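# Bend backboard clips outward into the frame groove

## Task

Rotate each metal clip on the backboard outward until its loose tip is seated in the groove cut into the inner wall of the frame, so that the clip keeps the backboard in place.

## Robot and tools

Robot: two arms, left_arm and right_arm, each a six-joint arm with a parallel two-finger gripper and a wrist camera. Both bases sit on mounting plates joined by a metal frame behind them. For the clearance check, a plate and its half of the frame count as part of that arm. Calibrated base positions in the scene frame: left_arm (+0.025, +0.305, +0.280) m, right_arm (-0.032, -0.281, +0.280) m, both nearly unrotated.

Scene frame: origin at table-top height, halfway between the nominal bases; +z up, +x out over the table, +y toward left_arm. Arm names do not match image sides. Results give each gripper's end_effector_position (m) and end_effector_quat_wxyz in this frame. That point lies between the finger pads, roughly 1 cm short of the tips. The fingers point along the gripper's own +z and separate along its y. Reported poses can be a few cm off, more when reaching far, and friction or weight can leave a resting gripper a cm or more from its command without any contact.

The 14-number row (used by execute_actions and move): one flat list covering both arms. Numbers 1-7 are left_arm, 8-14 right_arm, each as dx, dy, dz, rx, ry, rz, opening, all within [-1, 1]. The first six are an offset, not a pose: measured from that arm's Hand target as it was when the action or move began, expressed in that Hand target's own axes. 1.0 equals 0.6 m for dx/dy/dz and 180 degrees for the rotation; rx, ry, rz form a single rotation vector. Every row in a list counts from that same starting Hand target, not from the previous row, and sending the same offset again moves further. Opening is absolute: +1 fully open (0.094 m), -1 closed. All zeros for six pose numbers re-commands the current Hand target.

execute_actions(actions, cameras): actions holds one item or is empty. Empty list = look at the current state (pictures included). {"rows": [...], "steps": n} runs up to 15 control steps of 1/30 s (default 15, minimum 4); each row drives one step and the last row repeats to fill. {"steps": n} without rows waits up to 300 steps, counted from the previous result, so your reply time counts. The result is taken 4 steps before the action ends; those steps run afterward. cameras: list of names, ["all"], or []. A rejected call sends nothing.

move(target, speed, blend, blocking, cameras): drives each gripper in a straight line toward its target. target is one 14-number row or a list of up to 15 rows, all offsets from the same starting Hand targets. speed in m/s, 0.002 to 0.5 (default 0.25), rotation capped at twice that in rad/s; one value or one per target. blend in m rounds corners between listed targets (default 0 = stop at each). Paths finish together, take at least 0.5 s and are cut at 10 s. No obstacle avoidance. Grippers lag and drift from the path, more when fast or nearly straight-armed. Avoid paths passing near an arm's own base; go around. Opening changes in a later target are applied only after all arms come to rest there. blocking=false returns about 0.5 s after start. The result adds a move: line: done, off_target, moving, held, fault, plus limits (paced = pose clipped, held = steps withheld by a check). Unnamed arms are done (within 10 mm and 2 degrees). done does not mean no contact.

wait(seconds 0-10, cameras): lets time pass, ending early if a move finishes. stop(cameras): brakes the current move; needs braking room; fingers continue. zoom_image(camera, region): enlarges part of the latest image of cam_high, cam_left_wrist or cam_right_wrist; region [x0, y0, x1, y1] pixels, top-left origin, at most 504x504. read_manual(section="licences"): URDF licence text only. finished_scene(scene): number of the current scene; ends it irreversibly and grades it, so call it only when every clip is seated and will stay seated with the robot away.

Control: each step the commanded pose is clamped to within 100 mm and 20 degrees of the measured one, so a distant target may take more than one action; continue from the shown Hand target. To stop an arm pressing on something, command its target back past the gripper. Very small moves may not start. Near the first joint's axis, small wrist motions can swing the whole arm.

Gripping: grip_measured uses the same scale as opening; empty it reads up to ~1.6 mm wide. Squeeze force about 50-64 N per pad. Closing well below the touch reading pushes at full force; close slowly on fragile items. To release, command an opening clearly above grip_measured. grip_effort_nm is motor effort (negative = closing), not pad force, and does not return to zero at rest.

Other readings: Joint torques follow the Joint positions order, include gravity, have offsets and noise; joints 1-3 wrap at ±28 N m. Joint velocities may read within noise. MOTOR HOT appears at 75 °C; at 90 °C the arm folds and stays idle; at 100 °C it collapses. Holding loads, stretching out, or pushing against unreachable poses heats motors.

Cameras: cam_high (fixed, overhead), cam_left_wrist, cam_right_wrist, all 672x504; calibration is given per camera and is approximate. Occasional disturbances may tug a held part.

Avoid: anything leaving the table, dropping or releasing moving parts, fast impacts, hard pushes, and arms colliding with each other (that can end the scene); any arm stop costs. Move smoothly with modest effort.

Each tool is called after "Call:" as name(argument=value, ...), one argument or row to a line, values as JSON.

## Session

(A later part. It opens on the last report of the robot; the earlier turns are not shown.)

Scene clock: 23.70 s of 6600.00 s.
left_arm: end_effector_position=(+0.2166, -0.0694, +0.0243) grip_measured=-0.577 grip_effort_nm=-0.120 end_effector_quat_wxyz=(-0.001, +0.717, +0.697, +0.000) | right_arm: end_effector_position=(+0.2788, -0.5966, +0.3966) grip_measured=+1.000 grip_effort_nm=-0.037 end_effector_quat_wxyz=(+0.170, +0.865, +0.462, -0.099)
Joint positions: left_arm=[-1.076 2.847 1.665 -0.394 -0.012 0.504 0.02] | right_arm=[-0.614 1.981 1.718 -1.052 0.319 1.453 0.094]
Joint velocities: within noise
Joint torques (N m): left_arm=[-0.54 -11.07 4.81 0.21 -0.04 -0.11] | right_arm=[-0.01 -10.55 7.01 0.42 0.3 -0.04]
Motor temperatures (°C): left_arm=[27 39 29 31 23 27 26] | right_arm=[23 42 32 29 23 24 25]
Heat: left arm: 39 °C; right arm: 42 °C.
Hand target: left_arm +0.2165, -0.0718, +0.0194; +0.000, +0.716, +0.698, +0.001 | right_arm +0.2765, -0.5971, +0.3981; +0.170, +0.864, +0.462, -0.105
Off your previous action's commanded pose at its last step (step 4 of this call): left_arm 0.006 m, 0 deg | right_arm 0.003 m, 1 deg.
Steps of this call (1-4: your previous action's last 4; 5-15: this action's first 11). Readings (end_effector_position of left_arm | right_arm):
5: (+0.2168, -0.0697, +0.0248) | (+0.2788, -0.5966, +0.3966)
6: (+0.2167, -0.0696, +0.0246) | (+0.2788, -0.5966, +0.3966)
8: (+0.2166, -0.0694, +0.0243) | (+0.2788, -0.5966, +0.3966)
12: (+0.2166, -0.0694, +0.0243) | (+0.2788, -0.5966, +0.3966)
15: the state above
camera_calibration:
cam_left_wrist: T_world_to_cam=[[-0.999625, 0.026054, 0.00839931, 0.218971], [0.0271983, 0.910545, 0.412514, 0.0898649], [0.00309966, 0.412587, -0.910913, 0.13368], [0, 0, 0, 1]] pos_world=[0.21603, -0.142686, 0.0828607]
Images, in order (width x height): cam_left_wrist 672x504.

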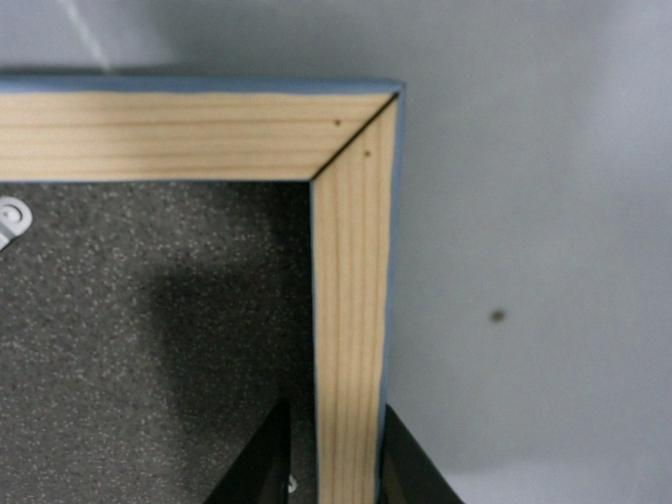

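Call:
execute_actions(
  actions=[
    {"rows":[[0,0,0,0,0,0,-0.1,0,0,0,0,0,0,1]],"steps":15},
  ],
  cameras=[],
)

Call:
execute_actions(
  actions=[
    {"rows":[[0,0,0,0,0,0,0.0,0,0,0,0,0,0,1]],"steps":15},
  ],
  cameras=["cam_left_wrist"],
)

Call:
zoom_image(
  camera="cam_left_wrist",
  region=[200, 300, 450, 500],
)

Scene clock: 24.37 s of 6600.00 s.
left_arm: end_effector_position=(+0.2168, -0.0699, +0.0245) grip_measured=-0.103 grip_effort_nm=0.164 end_effector_quat_wxyz=(+0.000, +0.717, +0.697, +0.000) | right_arm: end_effector_position=(+0.2788, -0.5966, +0.3966) grip_measured=+1.000 grip_effort_nm=-0.032 end_effector_quat_wxyz=(+0.170, +0.865, +0.462, -0.099)
Joint positions: left_arm=[-1.076 2.847 1.666 -0.394 -0.012 0.504 0.042] | right_arm=[-0.614 1.981 1.718 -1.052 0.319 1.453 0.094]
Joint velocities: within noise
Joint torques (N m): left_arm=[-0.54 -11.1 4.71 0.21 -0.03 -0.12] | right_arm=[0.09 -10.55 6.91 0.44 0.29 -0.02]
Motor temperatures (°C): left_arm=[27 39 29 31 23 27 26] | right_arm=[23 42 32 29 23 24 25]
Heat: left arm: 39 °C; right arm: 42 °C.
Hand target: left_arm +0.2165, -0.0717, +0.0194; +0.000, +0.716, +0.698, +0.001 | right_arm +0.2765, -0.5971, +0.3981; +0.170, +0.864, +0.462, -0.105
Off your previous action's commanded pose at its last step (step 4 of this call): left_arm 0.005 m, 0 deg | right_arm 0.003 m, 1 deg.
Steps of this call (1-4: your previous action's last 4; 5-9: nothing new was sent; 10-20: this action's first 11). Readings (end_effector_position of left_arm | right_arm):
10: (+0.2166, -0.0694, +0.0243) | (+0.2788, -0.5966, +0.3966)
11: (+0.2164, -0.0695, +0.0243) | (+0.2788, -0.5966, +0.3966)
13: (+0.2166, -0.0699, +0.0245) | (+0.2788, -0.5966, +0.3966)
17: (+0.2167, -0.0699, +0.0245) | (+0.2788, -0.5966, +0.3966)
20: the state above
No camera images: "cameras" was empty.

Scene clock: 24.87 s of 6600.00 s.
left_arm: end_effector_position=(+0.2168, -0.0699, +0.0245) grip_measured=-0.003 grip_effort_nm=0.164 end_effector_quat_wxyz=(+0.000, +0.717, +0.697, +0.000) | right_arm: end_effector_position=(+0.2788, -0.5966, +0.3966) grip_measured=+1.000 grip_effort_nm=-0.032 end_effector_quat_wxyz=(+0.170, +0.865, +0.462, -0.099)
Joint positions: left_arm=[-1.076 2.847 1.666 -0.394 -0.012 0.504 0.047] | right_arm=[-0.614 1.981 1.718 -1.052 0.319 1.453 0.094]
Joint velocities: within noise
Joint torques (N m): left_arm=[-0.47 -11.07 4.72 0.22 -0.03 -0.11] | right_arm=[-0.03 -10.61 6.98 0.42 0.31 -0.04]
Motor temperatures (°C): left_arm=[27 39 29 31 23 27 26] | right_arm=[23 42 32 29 23 24 25]
Heat: left arm: 39 °C; right arm: 42 °C.
Hand target: left_arm +0.2165, -0.0718, +0.0194; +0.000, +0.716, +0.698, +0.001 | right_arm +0.2765, -0.5971, +0.3981; +0.170, +0.864, +0.462, -0.105
Off your previous action's commanded pose at its last step (step 4 of this call): left_arm 0.005 m, 0 deg | right_arm 0.003 m, 1 deg.
Steps of this call (1-4: your previous action's last 4; 5-15: this action's first 11). Readings (end_effector_position of left_arm | right_arm):
5: (+0.2168, -0.0699, +0.0245) | (+0.2788, -0.5966, +0.3966)
6: (+0.2168, -0.0699, +0.0245) | (+0.2788, -0.5966, +0.3966)
8: (+0.2168, -0.0699, +0.0245) | (+0.2788, -0.5966, +0.3966)
12: (+0.2168, -0.0699, +0.0245) | (+0.2788, -0.5966, +0.3966)
15: the state above
camera_calibration:
cam_left_wrist: T_world_to_cam=[[-0.99963, 0.0260474, 0.0078501, 0.219234], [0.0269694, 0.910965, 0.411601, 0.0903073], [0.00356995, 0.41166, -0.91133, 0.133867], [0, 0, 0, 1]] pos_world=[0.216239, -0.143085, 0.0831056]
Images, in order (width x height): cam_left_wrist 672x504.

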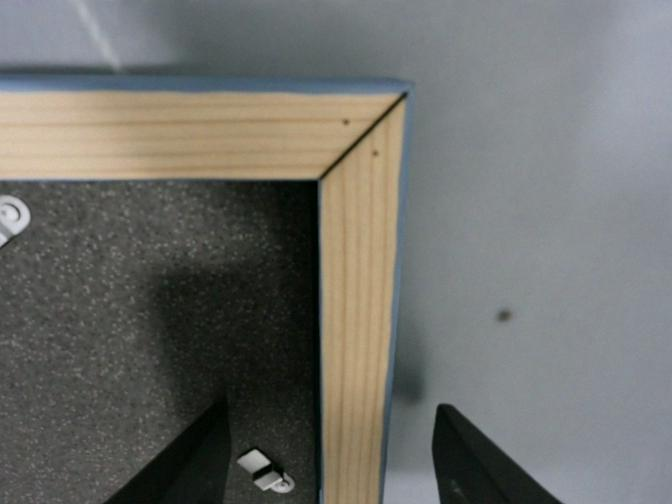

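Scaled by 2.016 from the camera's 672x504 image, which has a finer 960x720 frame.

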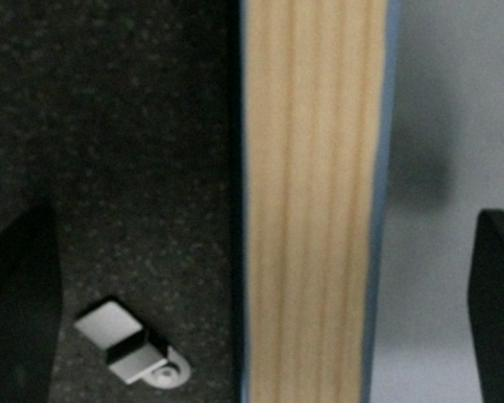

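Call:
move(
  target=[0.003,0.003,0.005,0,0,0,0.0, 0,0,0,0,0,0,1],
  speed=0.1,
  cameras=["cam_left_wrist"],
)

Scene clock: 25.80 s of 6600.00 s.
left_arm: end_effector_position=(+0.2167, -0.0697, +0.0243) grip_measured=-0.003 grip_effort_nm=0.164 end_effector_quat_wxyz=(+0.000, +0.717, +0.697, +0.000) | right_arm: end_effector_position=(+0.2788, -0.5966, +0.3966) grip_measured=+1.000 grip_effort_nm=-0.032 end_effector_quat_wxyz=(+0.170, +0.865, +0.462, -0.099)
Joint positions: left_arm=[-1.076 2.847 1.666 -0.394 -0.012 0.504 0.047] | right_arm=[-0.614 1.981 1.718 -1.052 0.319 1.453 0.094]
Joint velocities: within noise
Joint torques (N m): left_arm=[-0.02 -10.44 4.79 0.28 -0.03 -0.06] | right_arm=[0.02 -10.55 6.95 0.44 0.29 -0.03]
Motor temperatures (°C): left_arm=[27 40 29 31 23 27 26] | right_arm=[23 42 32 29 23 24 25]
Heat: left arm: 40 °C; right arm: 42 °C.
Hand target: left_arm +0.2183, -0.0700, +0.0163; +0.000, +0.716, +0.698, +0.001 | right_arm +0.2765, -0.5971, +0.3981; +0.170, +0.864, +0.462, -0.105
Off your previous action's commanded pose at its last step (step 4 of this call): left_arm 0.005 m, 0 deg | right_arm 0.003 m, 1 deg.
Off the commanded pose: left_arm 0.008 m, 0 deg | right_arm 0.003 m, 1 deg.
Kept back: nothing.
move: done
camera_calibration:
cam_left_wrist: T_world_to_cam=[[-0.999628, 0.0260496, 0.00803317, 0.21916], [0.0270456, 0.910825, 0.411905, 0.0902236], [0.00341316, 0.411969, -0.911191, 0.133728], [0, 0, 0, 1]] pos_world=[0.216182, -0.142979, 0.0829276]
Images, in order (width x height): cam_left_wrist 672x504.

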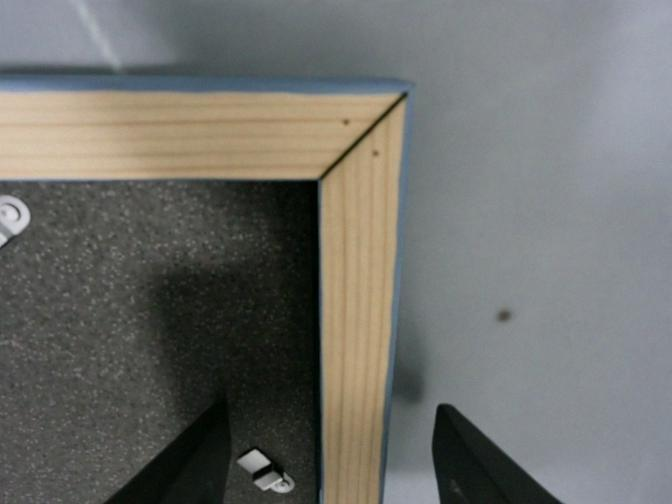

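Call:
move(
  target=[0.0,0.00,0.005,0,0,0,0.0, 0,0,0,0,0,0,1],
  speed=0.1,
  cameras=[],
)

Scene clock: 26.73 s of 6600.00 s.
left_arm: end_effector_position=(+0.2178, -0.0712, +0.0240) grip_measured=-0.003 grip_effort_nm=0.168 end_effector_quat_wxyz=(+0.001, +0.717, +0.697, +0.000) | right_arm: end_effector_position=(+0.2788, -0.5966, +0.3966) grip_measured=+1.000 grip_effort_nm=-0.042 end_effector_quat_wxyz=(+0.170, +0.865, +0.462, -0.099)
Joint positions: left_arm=[-1.076 2.851 1.673 -0.395 -0.014 0.504 0.047] | right_arm=[-0.614 1.981 1.718 -1.052 0.319 1.453 0.094]
Joint velocities: within noise
Joint torques (N m): left_arm=[-0.02 -9.98 4.7 0.32 -0.02 -0.06] | right_arm=[0.09 -10.56 6.91 0.44 0.3 -0.02]
Motor temperatures (°C): left_arm=[27 40 29 31 23 27 26] | right_arm=[23 42 32 29 23 24 25]
Heat: left arm: 40 °C; right arm: 42 °C.
Hand target: left_arm +0.2182, -0.0699, +0.0133; +0.000, +0.716, +0.698, +0.001 | right_arm +0.2765, -0.5971, +0.3981; +0.170, +0.864, +0.462, -0.105
Off the commanded pose: left_arm 0.011 m, 0 deg | right_arm 0.003 m, 1 deg.
Kept back: nothing.
move: off_target (left_arm)
No camera images: "cameras" was empty.

Call:
move(
  target=[
    [0.005,0,-0.018,0,0,0,0.0, 0,0,0,0,0,0,1],
    [0.010,-0.003,-0.013,0,0,0,0.0, 0,0,0,0,0,0,1],
  ],
  speed=0.1,
  cameras=["cam_left_wrist"],
)

Scene clock: 27.83 s of 6600.00 s.
left_arm: end_effector_position=(+0.2176, -0.0705, +0.0236) grip_measured=-0.003 grip_effort_nm=0.168 end_effector_quat_wxyz=(+0.004, +0.717, +0.697, +0.000) | right_arm: end_effector_position=(+0.2788, -0.5966, +0.3966) grip_measured=+1.000 grip_effort_nm=-0.037 end_effector_quat_wxyz=(+0.170, +0.865, +0.462, -0.099)
Joint positions: left_arm=[-1.076 2.847 1.66 -0.38 -0.015 0.504 0.047] | right_arm=[-0.614 1.981 1.718 -1.052 0.319 1.453 0.094]
Joint velocities: within noise
Joint torques (N m): left_arm=[0.18 -12.98 1.8 0.32 -0.01 -0.04] | right_arm=[-0.14 -10.59 6.93 0.4 0.3 0]
Motor temperatures (°C): left_arm=[27 40 29 31 23 27 26] | right_arm=[23 43 32 29 23 24 25]
Heat: left arm: 40 °C; right arm: 43 °C.
Hand target: left_arm +0.2167, -0.0640, +0.0212; +0.000, +0.716, +0.698, +0.001 | right_arm +0.2765, -0.5971, +0.3981; +0.170, +0.864, +0.462, -0.105
Off the commanded pose: left_arm 0.007 m, 1 deg | right_arm 0.003 m, 1 deg.
Kept back: nothing.
move: done
camera_calibration:
cam_left_wrist: T_world_to_cam=[[-0.999662, 0.0259561, 0.00148023, 0.220241], [0.0243207, 0.913521, 0.406064, 0.0920727], [0.00918761, 0.405963, -0.913844, 0.13178], [0, 0, 0, 1]] pos_world=[0.216717, -0.143325, 0.0827126]
Images, in order (width x height): cam_left_wrist 672x504.

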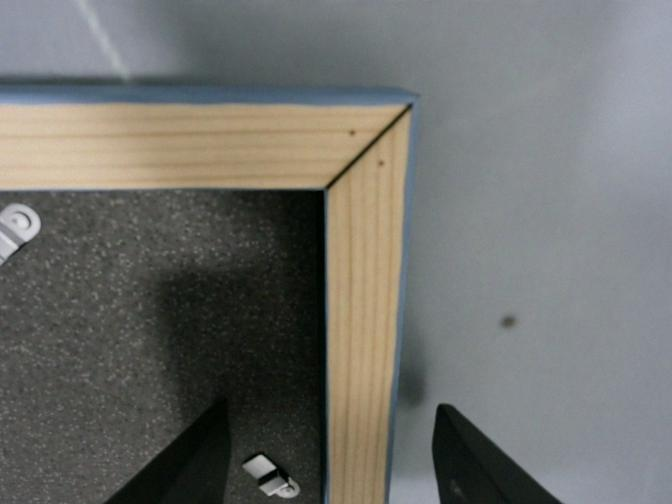

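Call:
move(
  target=[
    [0.00,0,-0.015,0,0,0,0.0, 0,0,0,0,0,0,1],
    [0.0,0,-0.006,0,0,0,0.0, 0,0,0,0,0,0,1],
  ],
  speed=0.1,
  cameras=["cam_left_wrist"],
)

Scene clock: 28.77 s of 6600.00 s.
left_arm: end_effector_position=(+0.2159, -0.0668, +0.0240) grip_measured=-0.003 grip_effort_nm=0.164 end_effector_quat_wxyz=(+0.003, +0.717, +0.697, +0.000) | right_arm: end_effector_position=(+0.2788, -0.5966, +0.3966) grip_measured=+1.000 grip_effort_nm=-0.032 end_effector_quat_wxyz=(+0.170, +0.865, +0.462, -0.099)
Joint positions: left_arm=[-1.076 2.839 1.64 -0.372 -0.015 0.504 0.047] | right_arm=[-0.614 1.981 1.718 -1.052 0.319 1.453 0.094]
Joint velocities: within noise
Joint torques (N m): left_arm=[0.2 -13.16 2.63 0.2 0.01 -0.03] | right_arm=[-0.05 -10.52 6.87 0.43 0.28 -0.02]
Motor temperatures (°C): left_arm=[27 40 29 31 23 27 26] | right_arm=[23 43 32 29 23 24 25]
Heat: left arm: 40 °C; right arm: 43 °C.
Hand target: left_arm +0.2166, -0.0640, +0.0248; +0.000, +0.716, +0.698, +0.001 | right_arm +0.2765, -0.5971, +0.3981; +0.170, +0.864, +0.462, -0.105
Off the commanded pose: left_arm 0.003 m, 0 deg | right_arm 0.003 m, 1 deg.
Kept back: nothing.
move: done
camera_calibration:
cam_left_wrist: T_world_to_cam=[[-0.999658, 0.0259952, 0.00297607, 0.218335], [0.0249359, 0.912066, 0.409285, 0.0883511], [0.00792507, 0.409219, -0.912402, 0.131119], [0, 0, 0, 1]] pos_world=[0.215018, -0.139914, 0.0828229]
Images, in order (width x height): cam_left_wrist 672x504.

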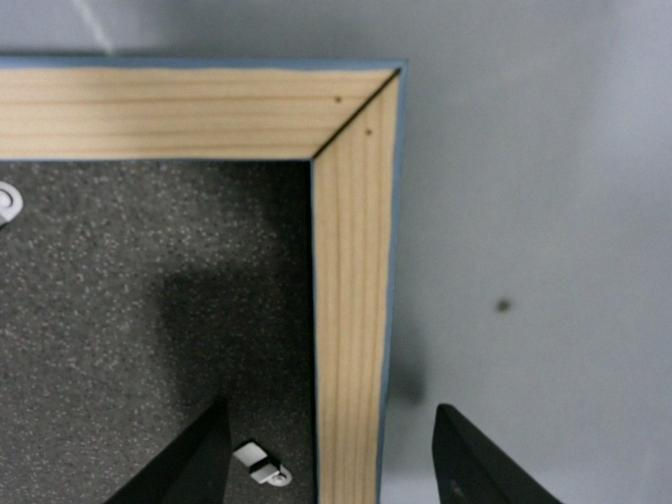

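Call:
move(
  target=[0.0035,0,0.002,0,0,0,0.0, 0,0,0,0,0,0,1],
  speed=0.1,
  cameras=[],
)

Call:
execute_actions(
  actions=[
    {"rows":[[0,0,0,0,0,0,-0.2,0,0,0,0,0,0,1]],"steps":15},
  ],
  cameras=[],
)

Call:
execute_actions(
  actions=[
    {"rows":[[0,0,0,0,0,0,-0.4,0,0,0,0,0,0,1]],"steps":15},
  ],
  cameras=["cam_left_wrist"],
)

Call:
zoom_image(
  camera="cam_left_wrist",
  region=[200, 300, 450, 500],
)

Scene clock: 29.93 s of 6600.00 s.
left_arm: end_effector_position=(+0.2159, -0.0669, +0.0240) grip_measured=-0.003 grip_effort_nm=0.159 end_effector_quat_wxyz=(+0.003, +0.717, +0.697, +0.000) | right_arm: end_effector_position=(+0.2788, -0.5966, +0.3966) grip_measured=+1.000 grip_effort_nm=-0.042 end_effector_quat_wxyz=(+0.170, +0.865, +0.462, -0.099)
Joint positions: left_arm=[-1.076 2.839 1.64 -0.372 -0.015 0.504 0.047] | right_arm=[-0.614 1.981 1.718 -1.052 0.319 1.453 0.094]
Joint velocities: within noise
Joint torques (N m): left_arm=[0.4 -13.16 1.98 0.28 0 -0.01] | right_arm=[-0.02 -10.58 7.04 0.44 0.28 -0.01]
Motor temperatures (°C): left_arm=[27 40 29 31 23 27 26] | right_arm=[23 43 32 29 23 24 25]
Heat: left arm: 40 °C; right arm: 43 °C.
Hand target: left_arm +0.2167, -0.0619, +0.0236; +0.000, +0.716, +0.698, +0.001 | right_arm +0.2765, -0.5971, +0.3981; +0.170, +0.864, +0.462, -0.105
Off the commanded pose: left_arm 0.005 m, 0 deg | right_arm 0.003 m, 1 deg.
Kept back: nothing.
move: done
No camera images: "cameras" was empty.

Scene clock: 30.30 s of 6600.00 s.
left_arm: end_effector_position=(+0.2173, -0.0670, +0.0240) grip_measured=-0.197 grip_effort_nm=-0.125 end_effector_quat_wxyz=(+0.004, +0.717, +0.697, +0.001) | right_arm: end_effector_position=(+0.2788, -0.5966, +0.3966) grip_measured=+1.000 grip_effort_nm=-0.032 end_effector_quat_wxyz=(+0.170, +0.865, +0.462, -0.099)
Joint positions: left_arm=[-1.074 2.839 1.64 -0.369 -0.018 0.504 0.038] | right_arm=[-0.614 1.981 1.718 -1.052 0.319 1.453 0.094]
Joint velocities: within noise
Joint torques (N m): left_arm=[0.25 -13.19 2.02 0.26 0.03 -0.01] | right_arm=[0.02 -10.55 6.98 0.46 0.29 -0.01]
Motor temperatures (°C): left_arm=[27 40 29 31 23 27 26] | right_arm=[23 43 32 29 23 24 25]
Heat: left arm: 40 °C; right arm: 43 °C.
Hand target: left_arm +0.2167, -0.0619, +0.0236; +0.000, +0.716, +0.698, +0.001 | right_arm +0.2765, -0.5971, +0.3981; +0.170, +0.864, +0.462, -0.105
Steps of this call (1-11: this action's first 11). Readings (end_effector_position of left_arm | right_arm):
1: (+0.2161, -0.0669, +0.0240) | (+0.2788, -0.5966, +0.3966)
2: (+0.2167, -0.0670, +0.0240) | (+0.2788, -0.5966, +0.3966)
4: (+0.2173, -0.0670, +0.0240) | (+0.2788, -0.5966, +0.3966)
8: (+0.2173, -0.0670, +0.0240) | (+0.2788, -0.5966, +0.3966)
11: the state above
No camera images: "cameras" was empty.

Scene clock: 30.80 s of 6600.00 s.
left_arm: end_effector_position=(+0.2191, -0.0678, +0.0240) grip_measured=-0.397 grip_effort_nm=-0.125 end_effector_quat_wxyz=(+0.008, +0.716, +0.698, +0.001) | right_arm: end_effector_position=(+0.2788, -0.5966, +0.3966) grip_measured=+1.000 grip_effort_nm=-0.032 end_effector_quat_wxyz=(+0.170, +0.865, +0.462, -0.099)
Joint positions: left_arm=[-1.072 2.839 1.64 -0.362 -0.02 0.504 0.028] | right_arm=[-0.614 1.981 1.718 -1.052 0.319 1.453 0.094]
Joint velocities: within noise
Joint torques (N m): left_arm=[0.09 -13.18 2.02 0.21 0.06 -0.01] | right_arm=[0.03 -10.51 7.01 0.45 0.26 -0.03]
Motor temperatures (°C): left_arm=[27 40 29 31 23 27 26] | right_arm=[23 43 32 29 23 24 25]
Heat: left arm: 40 °C; right arm: 43 °C.
Hand target: left_arm +0.2167, -0.0619, +0.0236; +0.000, +0.716, +0.698, +0.001 | right_arm +0.2765, -0.5971, +0.3981; +0.170, +0.864, +0.462, -0.105
Off your previous action's commanded pose at its last step (step 4 of this call): left_arm 0.005 m, 0 deg | right_arm 0.003 m, 1 deg.
Steps of this call (1-4: your previous action's last 4; 5-15: this action's first 11). Readings (end_effector_position of left_arm | right_arm):
5: (+0.2177, -0.0672, +0.0240) | (+0.2788, -0.5966, +0.3966)
6: (+0.2185, -0.0675, +0.0240) | (+0.2788, -0.5966, +0.3966)
8: (+0.2191, -0.0677, +0.0240) | (+0.2788, -0.5966, +0.3966)
12: (+0.2191, -0.0678, +0.0240) | (+0.2788, -0.5966, +0.3966)
15: the state above
camera_calibration:
cam_left_wrist: T_world_to_cam=[[-0.99974, 0.0220023, -0.00591123, 0.221602], [0.0177419, 0.914656, 0.403843, 0.0910221], [0.0142922, 0.403633, -0.914809, 0.129772], [0, 0, 0, 1]] pos_world=[0.218075, -0.14051, 0.0832676]
Images, in order (width x height): cam_left_wrist 672x504.

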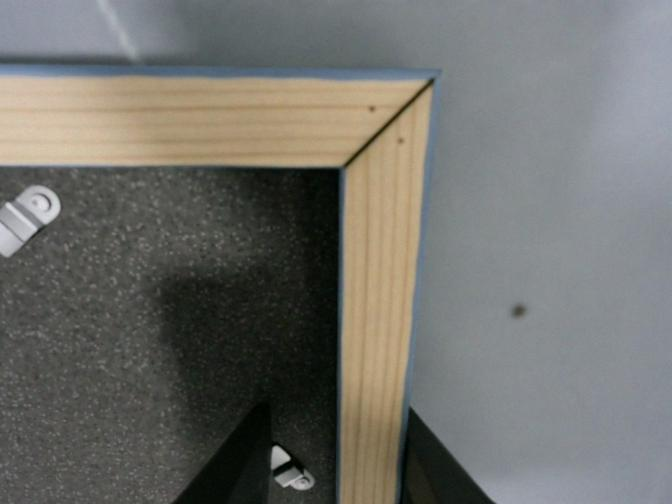

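Scaled by 2.016 from the camera's 672x504 image, which has a finer 960x720 frame.

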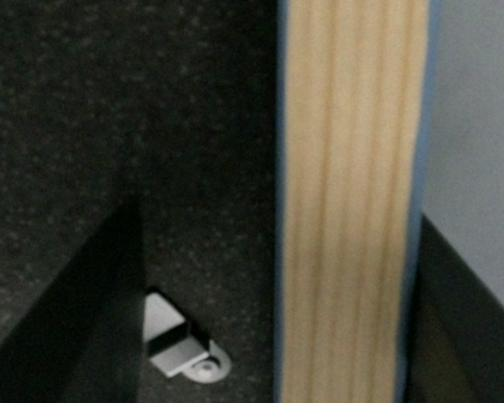

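Call:
execute_actions(
  actions=[
    {"rows":[[0,0,0,0,0,0,0.0,0,0,0,0,0,0,1]],"steps":15},
  ],
  cameras=[],
)

Call:
move(
  target=[-0.003,0,0.009,0,0,0,0.0, 0,0,0,0,0,0,1],
  speed=0.05,
  cameras=[],
)

Call:
move(
  target=[0,0,0.006,0,0,0,0.0, 0,0,0,0,0,0,1],
  speed=0.05,
  cameras=["cam_left_wrist"],
)

Scene clock: 32.00 s of 6600.00 s.
left_arm: end_effector_position=(+0.2189, -0.0669, +0.0238) grip_measured=-0.003 grip_effort_nm=0.173 end_effector_quat_wxyz=(+0.007, +0.716, +0.698, +0.002) | right_arm: end_effector_position=(+0.2788, -0.5966, +0.3966) grip_measured=+1.000 grip_effort_nm=-0.032 end_effector_quat_wxyz=(+0.170, +0.865, +0.462, -0.099)
Joint positions: left_arm=[-1.072 2.839 1.638 -0.363 -0.021 0.504 0.047] | right_arm=[-0.614 1.981 1.718 -1.052 0.319 1.453 0.094]
Joint velocities: within noise
Joint torques (N m): left_arm=[0.06 -13.19 2.11 0.21 0.08 -0.01] | right_arm=[-0.01 -10.44 6.99 0.46 0.29 -0.02]
Motor temperatures (°C): left_arm=[27 40 28 31 23 27 26] | right_arm=[23 43 32 29 23 24 25]
Heat: left arm: 40 °C; right arm: 43 °C.
Hand target: left_arm +0.2168, -0.0620, +0.0237; +0.000, +0.716, +0.698, +0.001 | right_arm +0.2765, -0.5971, +0.3981; +0.170, +0.864, +0.462, -0.105
Off your previous action's commanded pose at its last step (step 4 of this call): left_arm 0.006 m, 1 deg | right_arm 0.003 m, 1 deg.
Steps of this call (1-4: your previous action's last 4; 5-25: nothing new was sent; 26-36: this action's first 11). Readings (end_effector_position of left_arm | right_arm):
26: (+0.2191, -0.0678, +0.0240) | (+0.2788, -0.5966, +0.3966)
27: (+0.2189, -0.0673, +0.0238) | (+0.2788, -0.5966, +0.3966)
29: (+0.2187, -0.0670, +0.0238) | (+0.2788, -0.5966, +0.3966)
33: (+0.2189, -0.0669, +0.0238) | (+0.2788, -0.5966, +0.3966)
36: the state above
No camera images: "cameras" was empty.

Scene clock: 32.93 s of 6600.00 s.
left_arm: end_effector_position=(+0.2189, -0.0669, +0.0238) grip_measured=-0.003 grip_effort_nm=0.164 end_effector_quat_wxyz=(+0.007, +0.716, +0.698, +0.002) | right_arm: end_effector_position=(+0.2788, -0.5966, +0.3966) grip_measured=+1.000 grip_effort_nm=-0.037 end_effector_quat_wxyz=(+0.170, +0.865, +0.462, -0.099)
Joint positions: left_arm=[-1.072 2.839 1.638 -0.363 -0.021 0.504 0.047] | right_arm=[-0.614 1.981 1.718 -1.052 0.319 1.453 0.094]
Joint velocities: within noise
Joint torques (N m): left_arm=[-0.05 -11.36 3.55 0.22 0.06 -0.03] | right_arm=[-0.01 -10.44 7.08 0.43 0.29 -0.04]
Motor temperatures (°C): left_arm=[27 40 28 31 23 27 26] | right_arm=[23 43 32 29 23 24 25]
Heat: left arm: 40 °C; right arm: 43 °C.
Hand target: left_arm +0.2167, -0.0638, +0.0183; +0.000, +0.716, +0.698, +0.001 | right_arm +0.2765, -0.5971, +0.3981; +0.170, +0.864, +0.462, -0.105
Off your previous action's commanded pose at its last step (step 4 of this call): left_arm 0.006 m, 1 deg | right_arm 0.003 m, 1 deg.
Off the commanded pose: left_arm 0.007 m, 1 deg | right_arm 0.003 m, 1 deg.
Kept back: nothing.
move: done
No camera images: "cameras" was empty.

Scene clock: 33.63 s of 6600.00 s.
left_arm: end_effector_position=(+0.2189, -0.0669, +0.0238) grip_measured=-0.003 grip_effort_nm=0.168 end_effector_quat_wxyz=(+0.007, +0.716, +0.698, +0.002) | right_arm: end_effector_position=(+0.2788, -0.5966, +0.3966) grip_measured=+1.000 grip_effort_nm=-0.037 end_effector_quat_wxyz=(+0.170, +0.865, +0.462, -0.099)
Joint positions: left_arm=[-1.072 2.839 1.638 -0.363 -0.021 0.504 0.047] | right_arm=[-0.614 1.981 1.718 -1.052 0.319 1.453 0.094]
Joint velocities: within noise
Joint torques (N m): left_arm=[-0.05 -10.39 4.03 0.27 0.07 -0.02] | right_arm=[0.02 -10.54 7.02 0.43 0.26 -0.01]
Motor temperatures (°C): left_arm=[27 40 28 31 23 27 26] | right_arm=[23 43 32 29 23 24 25]
Heat: left arm: 40 °C; right arm: 43 °C.
Hand target: left_arm +0.2167, -0.0638, +0.0147; +0.000, +0.716, +0.698, +0.001 | right_arm +0.2765, -0.5971, +0.3981; +0.170, +0.864, +0.462, -0.105
Off the commanded pose: left_arm 0.010 m, 1 deg | right_arm 0.003 m, 1 deg.
Kept back: nothing.
move: done
camera_calibration:
cam_left_wrist: T_world_to_cam=[[-0.99974, 0.0220321, -0.00581716, 0.221353], [0.0177708, 0.91362, 0.406181, 0.0901852], [0.0142637, 0.405972, -0.913774, 0.129351], [0, 0, 0, 1]] pos_world=[0.217848, -0.139785, 0.0828537]
Images, in order (width x height): cam_left_wrist 672x504.

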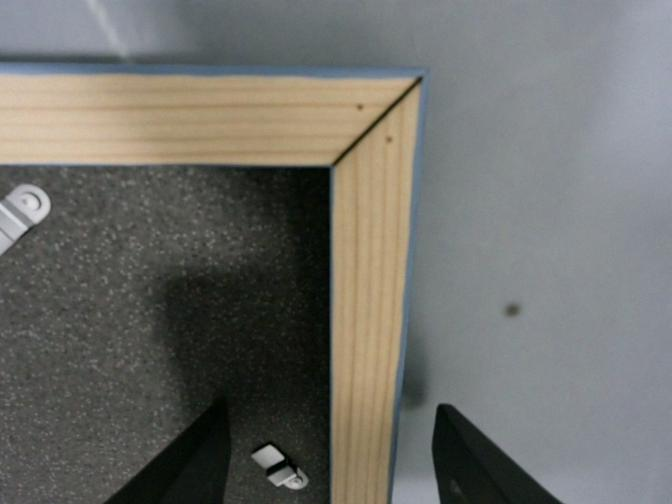

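Call:
move(
  target=[0,0,0.005,0,0,0,0.0, 0,0,0,0,0,0,1],
  speed=0.05,
  cameras=[],
)

Call:
move(
  target=[0,0,0.003,0,0,0,0.0, 0,0,0,0,0,0,1],
  speed=0.05,
  cameras=["cam_left_wrist"],
)

Scene clock: 34.57 s of 6600.00 s.
left_arm: end_effector_position=(+0.2189, -0.0669, +0.0238) grip_measured=-0.003 grip_effort_nm=0.178 end_effector_quat_wxyz=(+0.007, +0.716, +0.698, +0.002) | right_arm: end_effector_position=(+0.2788, -0.5966, +0.3966) grip_measured=+1.000 grip_effort_nm=-0.032 end_effector_quat_wxyz=(+0.170, +0.865, +0.462, -0.099)
Joint positions: left_arm=[-1.072 2.839 1.638 -0.363 -0.021 0.504 0.047] | right_arm=[-0.614 1.981 1.718 -1.052 0.319 1.453 0.094]
Joint velocities: within noise
Joint torques (N m): left_arm=[-0.03 -9.59 4.44 0.31 0.07 -0.03] | right_arm=[0.03 -10.47 6.97 0.45 0.3 0.01]
Motor temperatures (°C): left_arm=[27 40 28 31 23 27 26] | right_arm=[23 43 32 29 23 24 25]
Heat: left arm: 40 °C; right arm: 43 °C.
Hand target: left_arm +0.2167, -0.0638, +0.0117; +0.000, +0.716, +0.698, +0.001 | right_arm +0.2765, -0.5971, +0.3981; +0.170, +0.864, +0.462, -0.105
Off the commanded pose: left_arm 0.013 m, 1 deg | right_arm 0.003 m, 1 deg.
Kept back: nothing.
move: off_target (left_arm)
No camera images: "cameras" was empty.

Scene clock: 35.27 s of 6600.00 s.
left_arm: end_effector_position=(+0.2196, -0.0682, +0.0236) grip_measured=-0.003 grip_effort_nm=0.168 end_effector_quat_wxyz=(+0.008, +0.716, +0.698, +0.002) | right_arm: end_effector_position=(+0.2788, -0.5966, +0.3966) grip_measured=+1.000 grip_effort_nm=-0.032 end_effector_quat_wxyz=(+0.170, +0.865, +0.462, -0.099)
Joint positions: left_arm=[-1.072 2.841 1.643 -0.363 -0.021 0.504 0.047] | right_arm=[-0.614 1.981 1.718 -1.052 0.319 1.453 0.094]
Joint velocities: within noise
Joint torques (N m): left_arm=[-0.03 -9.36 4.29 0.32 0.07 -0.03] | right_arm=[-0.08 -10.51 6.95 0.44 0.28 -0.03]
Motor temperatures (°C): left_arm=[27 40 28 31 23 27 26] | right_arm=[23 43 32 29 23 24 25]
Heat: left arm: 40 °C; right arm: 43 °C.
Hand target: left_arm +0.2167, -0.0637, +0.0098; +0.000, +0.716, +0.698, +0.001 | right_arm +0.2765, -0.5971, +0.3981; +0.170, +0.864, +0.462, -0.105
Off the commanded pose: left_arm 0.015 m, 1 deg | right_arm 0.003 m, 1 deg.
Kept back: nothing.
move: off_target (left_arm)
camera_calibration:
cam_left_wrist: T_world_to_cam=[[-0.999733, 0.0219821, -0.00709812, 0.222045], [0.0172411, 0.914581, 0.404036, 0.0916114], [0.0153734, 0.403806, -0.914716, 0.129313], [0, 0, 0, 1]] pos_world=[0.218418, -0.140884, 0.0828465]
Images, in order (width x height): cam_left_wrist 672x504.

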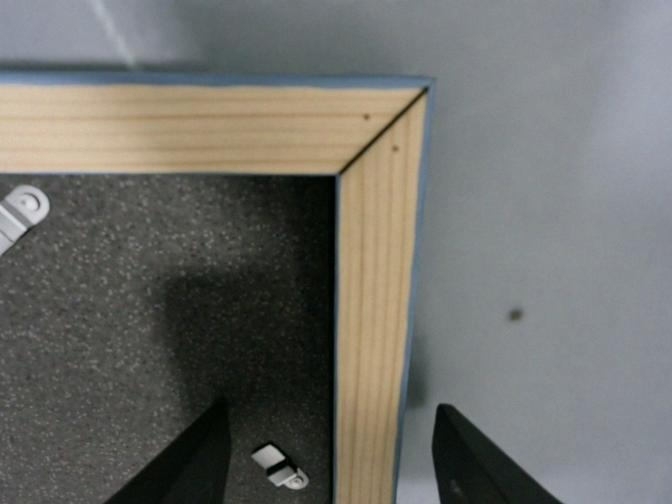

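Call:
move(
  target=[
    [0.0,0,-0.020,0,0,0,0.0, 0,0,0,0,0,0,1],
    [0.003,-0.002,-0.016,0,0,0,0.0, 0,0,0,0,0,0,1],
  ],
  speed=0.1,
  cameras=[],
)

Scene clock: 36.37 s of 6600.00 s.
left_arm: end_effector_position=(+0.2195, -0.0680, +0.0236) grip_measured=-0.003 grip_effort_nm=0.168 end_effector_quat_wxyz=(+0.008, +0.716, +0.698, +0.002) | right_arm: end_effector_position=(+0.2788, -0.5966, +0.3966) grip_measured=+1.000 grip_effort_nm=-0.042 end_effector_quat_wxyz=(+0.170, +0.865, +0.462, -0.099)
Joint positions: left_arm=[-1.072 2.841 1.643 -0.364 -0.021 0.504 0.047] | right_arm=[-0.614 1.981 1.718 -1.052 0.319 1.453 0.094]
Joint velocities: within noise
Joint torques (N m): left_arm=[-0.1 -12.34 2.13 0.29 0.07 -0.03] | right_arm=[-0.05 -10.55 7.02 0.44 0.28 -0.01]
Motor temperatures (°C): left_arm=[27 40 28 31 23 27 26] | right_arm=[23 43 32 29 23 24 25]
Heat: left arm: 40 °C; right arm: 43 °C.
Hand target: left_arm +0.2155, -0.0619, +0.0194; +0.000, +0.716, +0.698, +0.001 | right_arm +0.2765, -0.5971, +0.3981; +0.170, +0.864, +0.462, -0.105
Off the commanded pose: left_arm 0.008 m, 1 deg | right_arm 0.003 m, 1 deg.
Kept back: nothing.
move: done
No camera images: "cameras" was empty.

Call:
execute_actions(
  actions=[
    {"rows":[[0.001,0,-0.001,0,0,0,-0.3,0,0,0,0,0,0,1]],"steps":15},
  ],
  cameras=[],
)

Call:
execute_actions(
  actions=[
    {"rows":[[0,0,0,0,0,0,-0.5,0,0,0,0,0,0,1]],"steps":15},
  ],
  cameras=["cam_left_wrist"],
)

Call:
zoom_image(
  camera="cam_left_wrist",
  region=[200, 300, 450, 500],
)

Call:
execute_actions(
  actions=[
    {"rows":[[0,0,0,0,0,0,-0.56,0,0,0,0,0,0,1]],"steps":15},
  ],
  cameras=["cam_left_wrist"],
)

Call:
zoom_image(
  camera="cam_left_wrist",
  region=[200, 300, 450, 500],
)

Scene clock: 37.00 s of 6600.00 s.
left_arm: end_effector_position=(+0.2204, -0.0686, +0.0236) grip_measured=-0.297 grip_effort_nm=-0.125 end_effector_quat_wxyz=(+0.010, +0.716, +0.698, +0.002) | right_arm: end_effector_position=(+0.2788, -0.5966, +0.3966) grip_measured=+1.000 grip_effort_nm=-0.042 end_effector_quat_wxyz=(+0.170, +0.865, +0.462, -0.099)
Joint positions: left_arm=[-1.072 2.841 1.643 -0.36 -0.023 0.504 0.033] | right_arm=[-0.614 1.981 1.718 -1.052 0.319 1.453 0.094]
Joint velocities: within noise
Joint torques (N m): left_arm=[-0.09 -12.57 1.81 0.27 0.08 -0.03] | right_arm=[-0.01 -10.52 7.09 0.46 0.26 -0.02]
Motor temperatures (°C): left_arm=[27 40 28 31 23 27 26] | right_arm=[23 44 32 29 23 24 25]
Heat: left arm: 40 °C; right arm: 44 °C.
Hand target: left_arm +0.2155, -0.0613, +0.0200; +0.000, +0.716, +0.698, +0.001 | right_arm +0.2765, -0.5971, +0.3981; +0.170, +0.864, +0.462, -0.105
Steps of this call (1-8: nothing new was sent; 9-19: this action's first 11). Readings (end_effector_position of left_arm | right_arm):
9: (+0.2197, -0.0681, +0.0236) | (+0.2788, -0.5966, +0.3966)
10: (+0.2201, -0.0683, +0.0236) | (+0.2788, -0.5966, +0.3966)
12: (+0.2205, -0.0685, +0.0236) | (+0.2788, -0.5966, +0.3966)
16: (+0.2204, -0.0686, +0.0236) | (+0.2788, -0.5966, +0.3966)
19: the state above
No camera images: "cameras" was empty.

Scene clock: 37.50 s of 6600.00 s.
left_arm: end_effector_position=(+0.2195, -0.0687, +0.0234) grip_measured=-0.497 grip_effort_nm=-0.149 end_effector_quat_wxyz=(+0.009, +0.716, +0.698, +0.001) | right_arm: end_effector_position=(+0.2788, -0.5966, +0.3966) grip_measured=+1.000 grip_effort_nm=-0.042 end_effector_quat_wxyz=(+0.170, +0.865, +0.462, -0.099)
Joint positions: left_arm=[-1.073 2.841 1.642 -0.359 -0.021 0.504 0.024] | right_arm=[-0.614 1.981 1.718 -1.052 0.319 1.453 0.094]
Joint velocities: within noise
Joint torques (N m): left_arm=[-0.03 -12.6 1.91 0.27 0.06 -0.04] | right_arm=[-0.14 -10.58 6.86 0.44 0.25 -0.02]
Motor temperatures (°C): left_arm=[27 41 28 31 23 27 26] | right_arm=[23 44 32 29 23 24 25]
Heat: left arm: 41 °C; right arm: 44 °C.
Hand target: left_arm +0.2156, -0.0613, +0.0200; +0.000, +0.716, +0.698, +0.001 | right_arm +0.2765, -0.5971, +0.3981; +0.170, +0.864, +0.462, -0.105
Off your previous action's commanded pose at its last step (step 4 of this call): left_arm 0.009 m, 1 deg | right_arm 0.003 m, 1 deg.
Steps of this call (1-4: your previous action's last 4; 5-15: this action's first 11). Readings (end_effector_position of left_arm | right_arm):
5: (+0.2204, -0.0686, +0.0236) | (+0.2788, -0.5966, +0.3966)
6: (+0.2194, -0.0684, +0.0234) | (+0.2788, -0.5966, +0.3966)
8: (+0.2194, -0.0687, +0.0234) | (+0.2788, -0.5966, +0.3966)
12: (+0.2195, -0.0687, +0.0234) | (+0.2788, -0.5966, +0.3966)
15: the state above
camera_calibration:
cam_left_wrist: T_world_to_cam=[[-0.999704, 0.0230834, -0.00772234, 0.222072], [0.0180407, 0.915654, 0.401562, 0.0921067], [0.0163404, 0.401304, -0.915799, 0.129022], [0, 0, 0, 1]] pos_world=[0.218236, -0.141241, 0.082887]
Images, in order (width x height): cam_left_wrist 672x504.

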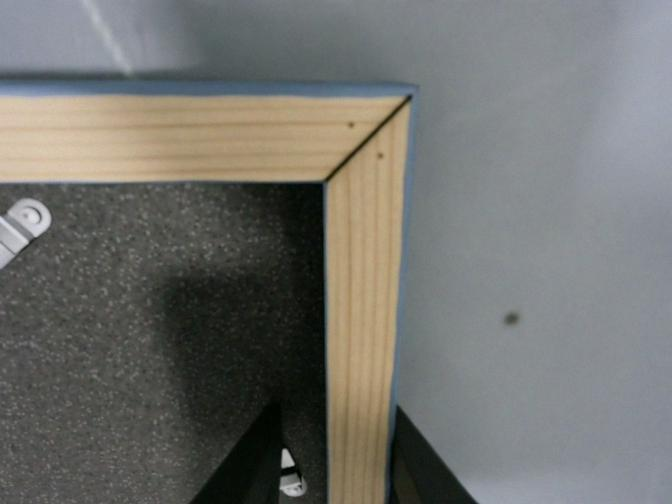

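Scaled by 2.016 from the camera's 672x504 image, which has a finer 960x720 frame.

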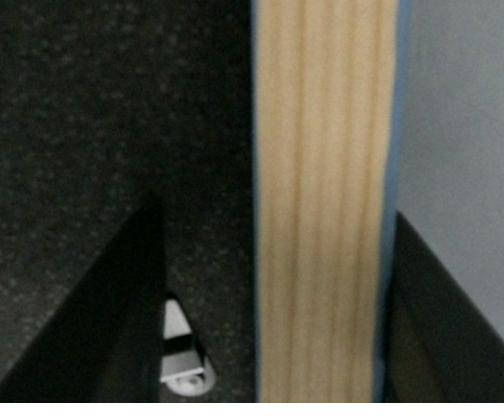

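Scene clock: 38.00 s of 6600.00 s.
left_arm: end_effector_position=(+0.2186, -0.0690, +0.0234) grip_measured=-0.556 grip_effort_nm=-0.173 end_effector_quat_wxyz=(+0.009, +0.717, +0.697, +0.000) | right_arm: end_effector_position=(+0.2788, -0.5966, +0.3966) grip_measured=+1.000 grip_effort_nm=-0.037 end_effector_quat_wxyz=(+0.170, +0.865, +0.462, -0.099)
Joint positions: left_arm=[-1.073 2.841 1.642 -0.36 -0.017 0.504 0.021] | right_arm=[-0.614 1.981 1.718 -1.052 0.319 1.453 0.094]
Joint velocities: within noise
Joint torques (N m): left_arm=[0.03 -12.62 1.89 0.26 0.02 -0.03] | right_arm=[-0.09 -10.47 6.87 0.4 0.32 -0.03]
Motor temperatures (°C): left_arm=[27 41 28 31 23 27 26] | right_arm=[23 44 32 29 23 24 25]
Heat: left arm: 41 °C; right arm: 44 °C.
Hand target: left_arm +0.2155, -0.0614, +0.0200; +0.000, +0.716, +0.698, +0.001 | right_arm +0.2765, -0.5971, +0.3981; +0.170, +0.864, +0.462, -0.105
Off your previous action's commanded pose at its last step (step 4 of this call): left_arm 0.009 m, 1 deg | right_arm 0.003 m, 1 deg.
Steps of this call (1-4: your previous action's last 4; 5-15: this action's first 11). Readings (end_effector_position of left_arm | right_arm):
5: (+0.2193, -0.0688, +0.0234) | (+0.2788, -0.5966, +0.3966)
6: (+0.2189, -0.0689, +0.0234) | (+0.2788, -0.5966, +0.3966)
8: (+0.2186, -0.0690, +0.0234) | (+0.2788, -0.5966, +0.3966)
12: (+0.2186, -0.0690, +0.0234) | (+0.2788, -0.5966, +0.3966)
15: the state above
camera_calibration:
cam_left_wrist: T_world_to_cam=[[-0.999704, 0.0239018, -0.00453656, 0.221192], [0.0200871, 0.916138, 0.400358, 0.0920552], [0.0137254, 0.400149, -0.916347, 0.12968], [0, 0, 0, 1]] pos_world=[0.217498, -0.141513, 0.0829803]
Images, in order (width x height): cam_left_wrist 672x504.

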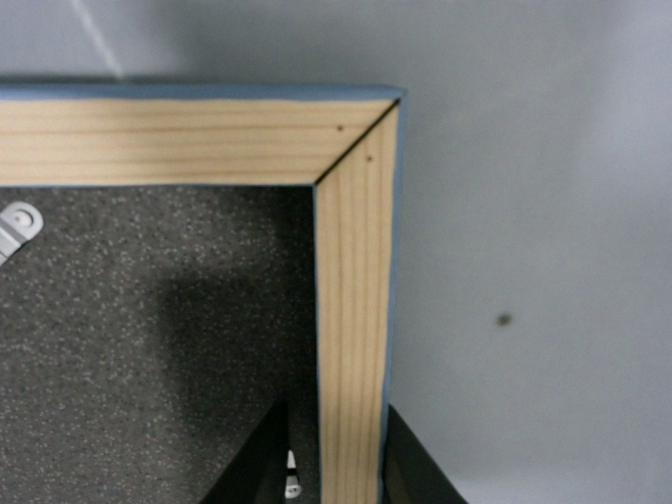

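Scaled by 2.016 from the camera's 672x504 image, which has a finer 960x720 frame.

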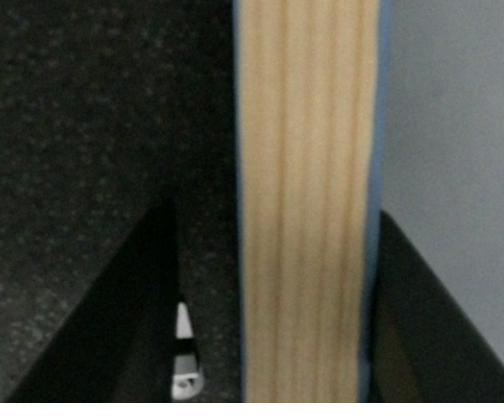

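Call:
execute_actions(
  actions=[
    {"rows":[[0,0,0,0,0,0,-0.64,0,0,0,0,0,0,1]],"steps":15},
  ],
  cameras=[],
)

Call:
execute_actions(
  actions=[
    {"rows":[[0,0,0,0,0,0,-0.7,0,0,0,0,0,0,1]],"steps":15},
  ],
  cameras=["cam_left_wrist"],
)

Call:
zoom_image(
  camera="cam_left_wrist",
  region=[200, 300, 450, 500],
)

Scene clock: 38.53 s of 6600.00 s.
left_arm: end_effector_position=(+0.2170, -0.0691, +0.0234) grip_measured=-0.636 grip_effort_nm=-0.173 end_effector_quat_wxyz=(+0.007, +0.717, +0.697, -0.003) | right_arm: end_effector_position=(+0.2788, -0.5966, +0.3966) grip_measured=+1.000 grip_effort_nm=-0.037 end_effector_quat_wxyz=(+0.170, +0.865, +0.462, -0.099)
Joint positions: left_arm=[-1.075 2.841 1.642 -0.362 -0.011 0.504 0.017] | right_arm=[-0.614 1.981 1.718 -1.052 0.319 1.453 0.094]
Joint velocities: within noise
Joint torques (N m): left_arm=[0.13 -12.6 1.88 0.29 -0.04 -0.03] | right_arm=[0.06 -10.61 6.97 0.41 0.3 -0.01]
Motor temperatures (°C): left_arm=[27 41 28 31 23 27 26] | right_arm=[23 44 32 29 23 24 25]
Heat: left arm: 41 °C; right arm: 44 °C.
Hand target: left_arm +0.2155, -0.0614, +0.0200; +0.000, +0.716, +0.698, +0.001 | right_arm +0.2765, -0.5971, +0.3981; +0.170, +0.864, +0.462, -0.105
Off your previous action's commanded pose at its last step (step 4 of this call): left_arm 0.009 m, 1 deg | right_arm 0.003 m, 1 deg.
Steps of this call (1-4: your previous action's last 4; 5: nothing new was sent; 6-16: this action's first 11). Readings (end_effector_position of left_arm | right_arm):
6: (+0.2179, -0.0691, +0.0234) | (+0.2788, -0.5966, +0.3966)
7: (+0.2172, -0.0691, +0.0234) | (+0.2788, -0.5966, +0.3966)
9: (+0.2170, -0.0691, +0.0234) | (+0.2788, -0.5966, +0.3966)
13: (+0.2170, -0.0691, +0.0234) | (+0.2788, -0.5966, +0.3966)
16: the state above
No camera images: "cameras" was empty.

Scene clock: 39.03 s of 6600.00 s.
left_arm: end_effector_position=(+0.2157, -0.0691, +0.0234) grip_measured=-0.696 grip_effort_nm=-0.173 end_effector_quat_wxyz=(+0.005, +0.717, +0.697, -0.005) | right_arm: end_effector_position=(+0.2788, -0.5966, +0.3966) grip_measured=+1.000 grip_effort_nm=-0.032 end_effector_quat_wxyz=(+0.170, +0.865, +0.462, -0.099)
Joint positions: left_arm=[-1.075 2.841 1.642 -0.365 -0.007 0.504 0.014] | right_arm=[-0.614 1.981 1.718 -1.052 0.319 1.453 0.094]
Joint velocities: within noise
Joint torques (N m): left_arm=[0.18 -12.59 1.88 0.3 -0.08 -0.03] | right_arm=[-0.02 -10.39 6.83 0.43 0.28 -0.05]
Motor temperatures (°C): left_arm=[27 41 28 31 23 27 26] | right_arm=[23 44 32 29 23 24 25]
Heat: left arm: 41 °C; right arm: 44 °C.
Hand target: left_arm +0.2155, -0.0614, +0.0200; +0.000, +0.716, +0.698, +0.001 | right_arm +0.2765, -0.5971, +0.3981; +0.170, +0.864, +0.462, -0.105
Off your previous action's commanded pose at its last step (step 4 of this call): left_arm 0.009 m, 1 deg | right_arm 0.003 m, 1 deg.
Steps of this call (1-4: your previous action's last 4; 5-15: this action's first 11). Readings (end_effector_position of left_arm | right_arm):
5: (+0.2164, -0.0690, +0.0234) | (+0.2788, -0.5966, +0.3966)
6: (+0.2160, -0.0690, +0.0234) | (+0.2788, -0.5966, +0.3966)
8: (+0.2157, -0.0691, +0.0234) | (+0.2788, -0.5966, +0.3966)
12: (+0.2157, -0.0691, +0.0234) | (+0.2788, -0.5966, +0.3966)
15: the state above
camera_calibration:
cam_left_wrist: T_world_to_cam=[[-0.999637, 0.0260239, 0.00704095, 0.218106], [0.0266669, 0.916087, 0.400092, 0.0907315], [0.00396181, 0.400134, -0.916448, 0.131836], [0, 0, 0, 1]] pos_world=[0.215085, -0.141546, 0.0829843]
Images, in order (width x height): cam_left_wrist 672x504.

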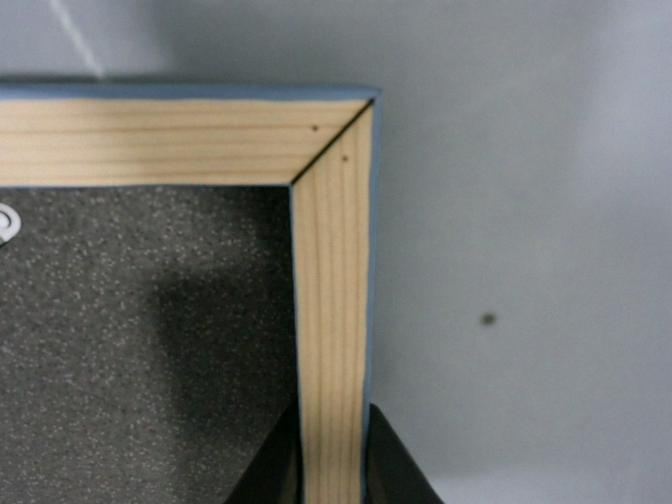

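Scaled by 2.016 from the camera's 672x504 image, which has a finer 960x720 frame.

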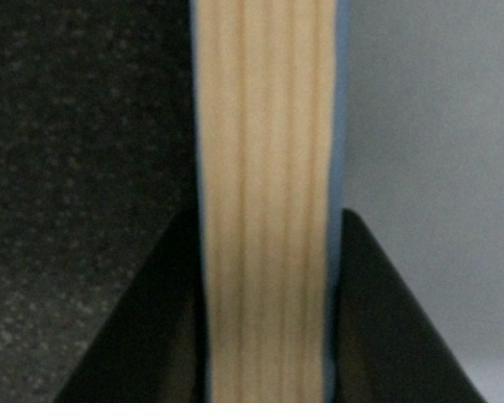

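Call:
execute_actions(
  actions=[
    {"rows":[[0,0,0,0,0,0,-0.8,0,0,0,0,0,0,1]],"steps":15},
  ],
  cameras=[],
)

Call:
execute_actions(
  actions=[
    {"rows":[[0,0,0,0,0,0,-0.8,0,0,0,0,0,0,1]],"steps":15},
  ],
  cameras=[],
)

Call:
execute_actions(
  actions=[
    {"rows":[[0,0,0,0,0,0,-0.4,0,0,0,0,0,0,1]],"steps":15},
  ],
  cameras=[],
)

Call:
execute_actions(
  actions=[
    {"rows":[[0,0,0,0,0,0,-0.1,0,0,0,0,0,0,1]],"steps":15},
  ],
  cameras=["cam_left_wrist"],
)

Call:
zoom_image(
  camera="cam_left_wrist",
  region=[200, 300, 450, 500],
)

Scene clock: 40.83 s of 6600.00 s.
left_arm: end_effector_position=(+0.2154, -0.0691, +0.0234) grip_measured=-0.757 grip_effort_nm=-1.009 end_effector_quat_wxyz=(+0.004, +0.717, +0.697, -0.005) | right_arm: end_effector_position=(+0.2788, -0.5966, +0.3966) grip_measured=+1.000 grip_effort_nm=-0.037 end_effector_quat_wxyz=(+0.170, +0.865, +0.462, -0.099)
Joint positions: left_arm=[-1.075 2.841 1.642 -0.365 -0.005 0.504 0.011] | right_arm=[-0.614 1.981 1.718 -1.052 0.319 1.453 0.094]
Joint velocities: within noise
Joint torques (N m): left_arm=[0.18 -12.6 1.88 0.31 -0.11 -0.04] | right_arm=[-0.17 -10.44 7.05 0.43 0.28 -0.05]
Motor temperatures (°C): left_arm=[27 41 28 31 23 27 26] | right_arm=[23 44 32 29 23 24 25]
Heat: left arm: 41 °C; right arm: 44 °C.
Hand target: left_arm +0.2155, -0.0614, +0.0200; +0.000, +0.716, +0.698, +0.001 | right_arm +0.2765, -0.5971, +0.3981; +0.170, +0.864, +0.462, -0.105
Off your previous action's commanded pose at its last step (step 4 of this call): left_arm 0.008 m, 1 deg | right_arm 0.003 m, 1 deg.
Steps of this call (1-4: your previous action's last 4; 5-43: nothing new was sent; 44-54: this action's first 11). Readings (end_effector_position of left_arm | right_arm):
44: (+0.2154, -0.0691, +0.0234) | (+0.2788, -0.5966, +0.3966)
45: (+0.2154, -0.0691, +0.0234) | (+0.2788, -0.5966, +0.3966)
47: (+0.2154, -0.0691, +0.0234) | (+0.2788, -0.5966, +0.3966)
51: (+0.2154, -0.0691, +0.0234) | (+0.2788, -0.5966, +0.3966)
54: the state above
No camera images: "cameras" was empty.

Scene clock: 41.33 s of 6600.00 s.
left_arm: end_effector_position=(+0.2154, -0.0691, +0.0234) grip_measured=-0.757 grip_effort_nm=-1.013 end_effector_quat_wxyz=(+0.004, +0.717, +0.697, -0.005) | right_arm: end_effector_position=(+0.2788, -0.5966, +0.3966) grip_measured=+1.000 grip_effort_nm=-0.037 end_effector_quat_wxyz=(+0.170, +0.865, +0.462, -0.099)
Joint positions: left_arm=[-1.075 2.841 1.642 -0.365 -0.005 0.504 0.011] | right_arm=[-0.614 1.981 1.718 -1.052 0.319 1.453 0.094]
Joint velocities: within noise
Joint torques (N m): left_arm=[0.17 -12.6 1.88 0.32 -0.1 -0.04] | right_arm=[0.01 -10.44 6.91 0.44 0.27 0]
Motor temperatures (°C): left_arm=[27 42 28 31 23 27 26] | right_arm=[23 44 32 29 23 24 25]
Heat: left arm: 42 °C; right arm: 44 °C.
Hand target: left_arm +0.2155, -0.0614, +0.0200; +0.000, +0.716, +0.698, +0.001 | right_arm +0.2765, -0.5971, +0.3981; +0.170, +0.864, +0.462, -0.105
Off your previous action's commanded pose at its last step (step 4 of this call): left_arm 0.008 m, 1 deg | right_arm 0.003 m, 1 deg.
Steps of this call (1-4: your previous action's last 4; 5-15: this action's first 11). Readings (end_effector_position of left_arm | right_arm):
5: (+0.2154, -0.0691, +0.0234) | (+0.2788, -0.5966, +0.3966)
6: (+0.2154, -0.0691, +0.0234) | (+0.2788, -0.5966, +0.3966)
8: (+0.2154, -0.0691, +0.0234) | (+0.2788, -0.5966, +0.3966)
12: (+0.2154, -0.0691, +0.0234) | (+0.2788, -0.5966, +0.3966)
15: the state above
No camera images: "cameras" was empty.

Scene clock: 41.83 s of 6600.00 s.
left_arm: end_effector_position=(+0.2149, -0.0692, +0.0236) grip_measured=-0.403 grip_effort_nm=0.183 end_effector_quat_wxyz=(+0.003, +0.717, +0.697, -0.006) | right_arm: end_effector_position=(+0.2788, -0.5966, +0.3966) grip_measured=+1.000 grip_effort_nm=-0.037 end_effector_quat_wxyz=(+0.170, +0.865, +0.462, -0.099)
Joint positions: left_arm=[-1.075 2.841 1.642 -0.367 -0.003 0.504 0.028] | right_arm=[-0.614 1.981 1.718 -1.052 0.319 1.453 0.094]
Joint velocities: within noise
Joint torques (N m): left_arm=[0.18 -12.57 1.91 0.32 -0.12 -0.03] | right_arm=[0.08 -10.45 6.91 0.43 0.27 -0.01]
Motor temperatures (°C): left_arm=[27 42 28 31 23 27 26] | right_arm=[23 44 32 29 23 24 25]
Heat: left arm: 42 °C; right arm: 44 °C.
Hand target: left_arm +0.2156, -0.0613, +0.0201; +0.000, +0.716, +0.698, +0.001 | right_arm +0.2765, -0.5971, +0.3981; +0.170, +0.864, +0.462, -0.105
Off your previous action's commanded pose at its last step (step 4 of this call): left_arm 0.008 m, 1 deg | right_arm 0.003 m, 1 deg.
Steps of this call (1-4: your previous action's last 4; 5-15: this action's first 11). Readings (end_effector_position of left_arm | right_arm):
5: (+0.2152, -0.0690, +0.0234) | (+0.2788, -0.5966, +0.3966)
6: (+0.2150, -0.0692, +0.0236) | (+0.2788, -0.5966, +0.3966)
8: (+0.2149, -0.0692, +0.0236) | (+0.2788, -0.5966, +0.3966)
12: (+0.2149, -0.0692, +0.0236) | (+0.2788, -0.5966, +0.3966)
15: the state above
No camera images: "cameras" was empty.

Scene clock: 42.33 s of 6600.00 s.
left_arm: end_effector_position=(+0.2149, -0.0693, +0.0237) grip_measured=-0.103 grip_effort_nm=0.188 end_effector_quat_wxyz=(+0.004, +0.717, +0.697, -0.007) | right_arm: end_effector_position=(+0.2788, -0.5966, +0.3966) grip_measured=+1.000 grip_effort_nm=-0.037 end_effector_quat_wxyz=(+0.170, +0.865, +0.462, -0.099)
Joint positions: left_arm=[-1.075 2.84 1.642 -0.367 -0.002 0.504 0.042] | right_arm=[-0.614 1.981 1.718 -1.052 0.319 1.453 0.094]
Joint velocities: within noise
Joint torques (N m): left_arm=[0.21 -12.53 1.91 0.32 -0.13 -0.03] | right_arm=[-0.13 -10.41 6.9 0.46 0.3 -0.05]
Motor temperatures (°C): left_arm=[27 42 28 31 23 27 26] | right_arm=[23 44 32 29 23 24 25]
Heat: left arm: 42 °C; right arm: 44 °C.
Hand target: left_arm +0.2156, -0.0614, +0.0201; +0.000, +0.716, +0.698, +0.001 | right_arm +0.2765, -0.5971, +0.3981; +0.170, +0.864, +0.462, -0.105
Off your previous action's commanded pose at its last step (step 4 of this call): left_arm 0.009 m, 1 deg | right_arm 0.003 m, 1 deg.
Steps of this call (1-4: your previous action's last 4; 5-15: this action's first 11). Readings (end_effector_position of left_arm | right_arm):
5: (+0.2148, -0.0692, +0.0236) | (+0.2788, -0.5966, +0.3966)
6: (+0.2149, -0.0693, +0.0237) | (+0.2788, -0.5966, +0.3966)
8: (+0.2149, -0.0693, +0.0237) | (+0.2788, -0.5966, +0.3966)
12: (+0.2149, -0.0693, +0.0237) | (+0.2788, -0.5966, +0.3966)
15: the state above
camera_calibration:
cam_left_wrist: T_world_to_cam=[[-0.999594, 0.0260979, 0.0114212, 0.217239], [0.0284875, 0.916651, 0.398671, 0.0905745], [-0.0000647232, 0.398835, -0.917023, 0.133026], [0, 0, 0, 1]] pos_world=[0.21458, -0.14175, 0.0833973]
Images, in order (width x height): cam_left_wrist 672x504.

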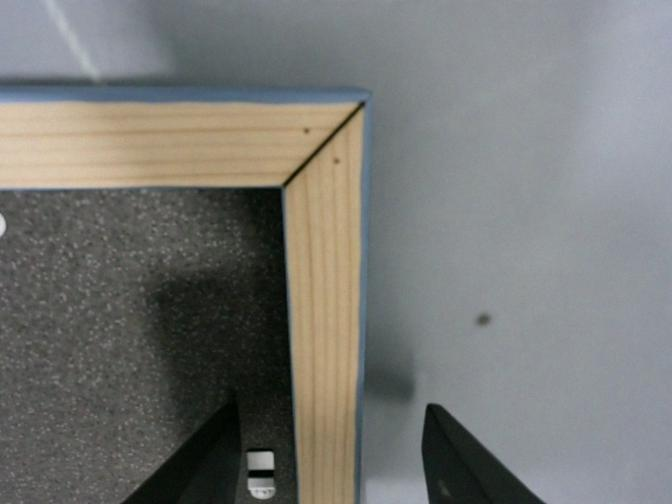

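Scaled by 2.016 from the camera's 672x504 image, which has a finer 960x720 frame.

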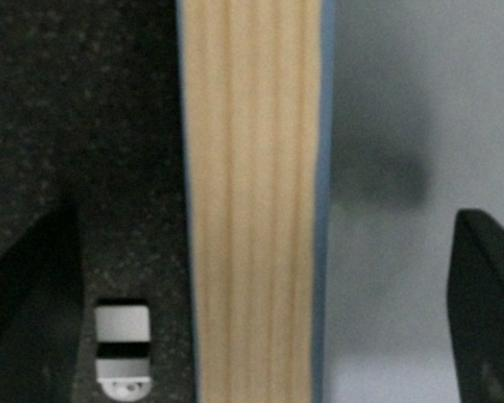

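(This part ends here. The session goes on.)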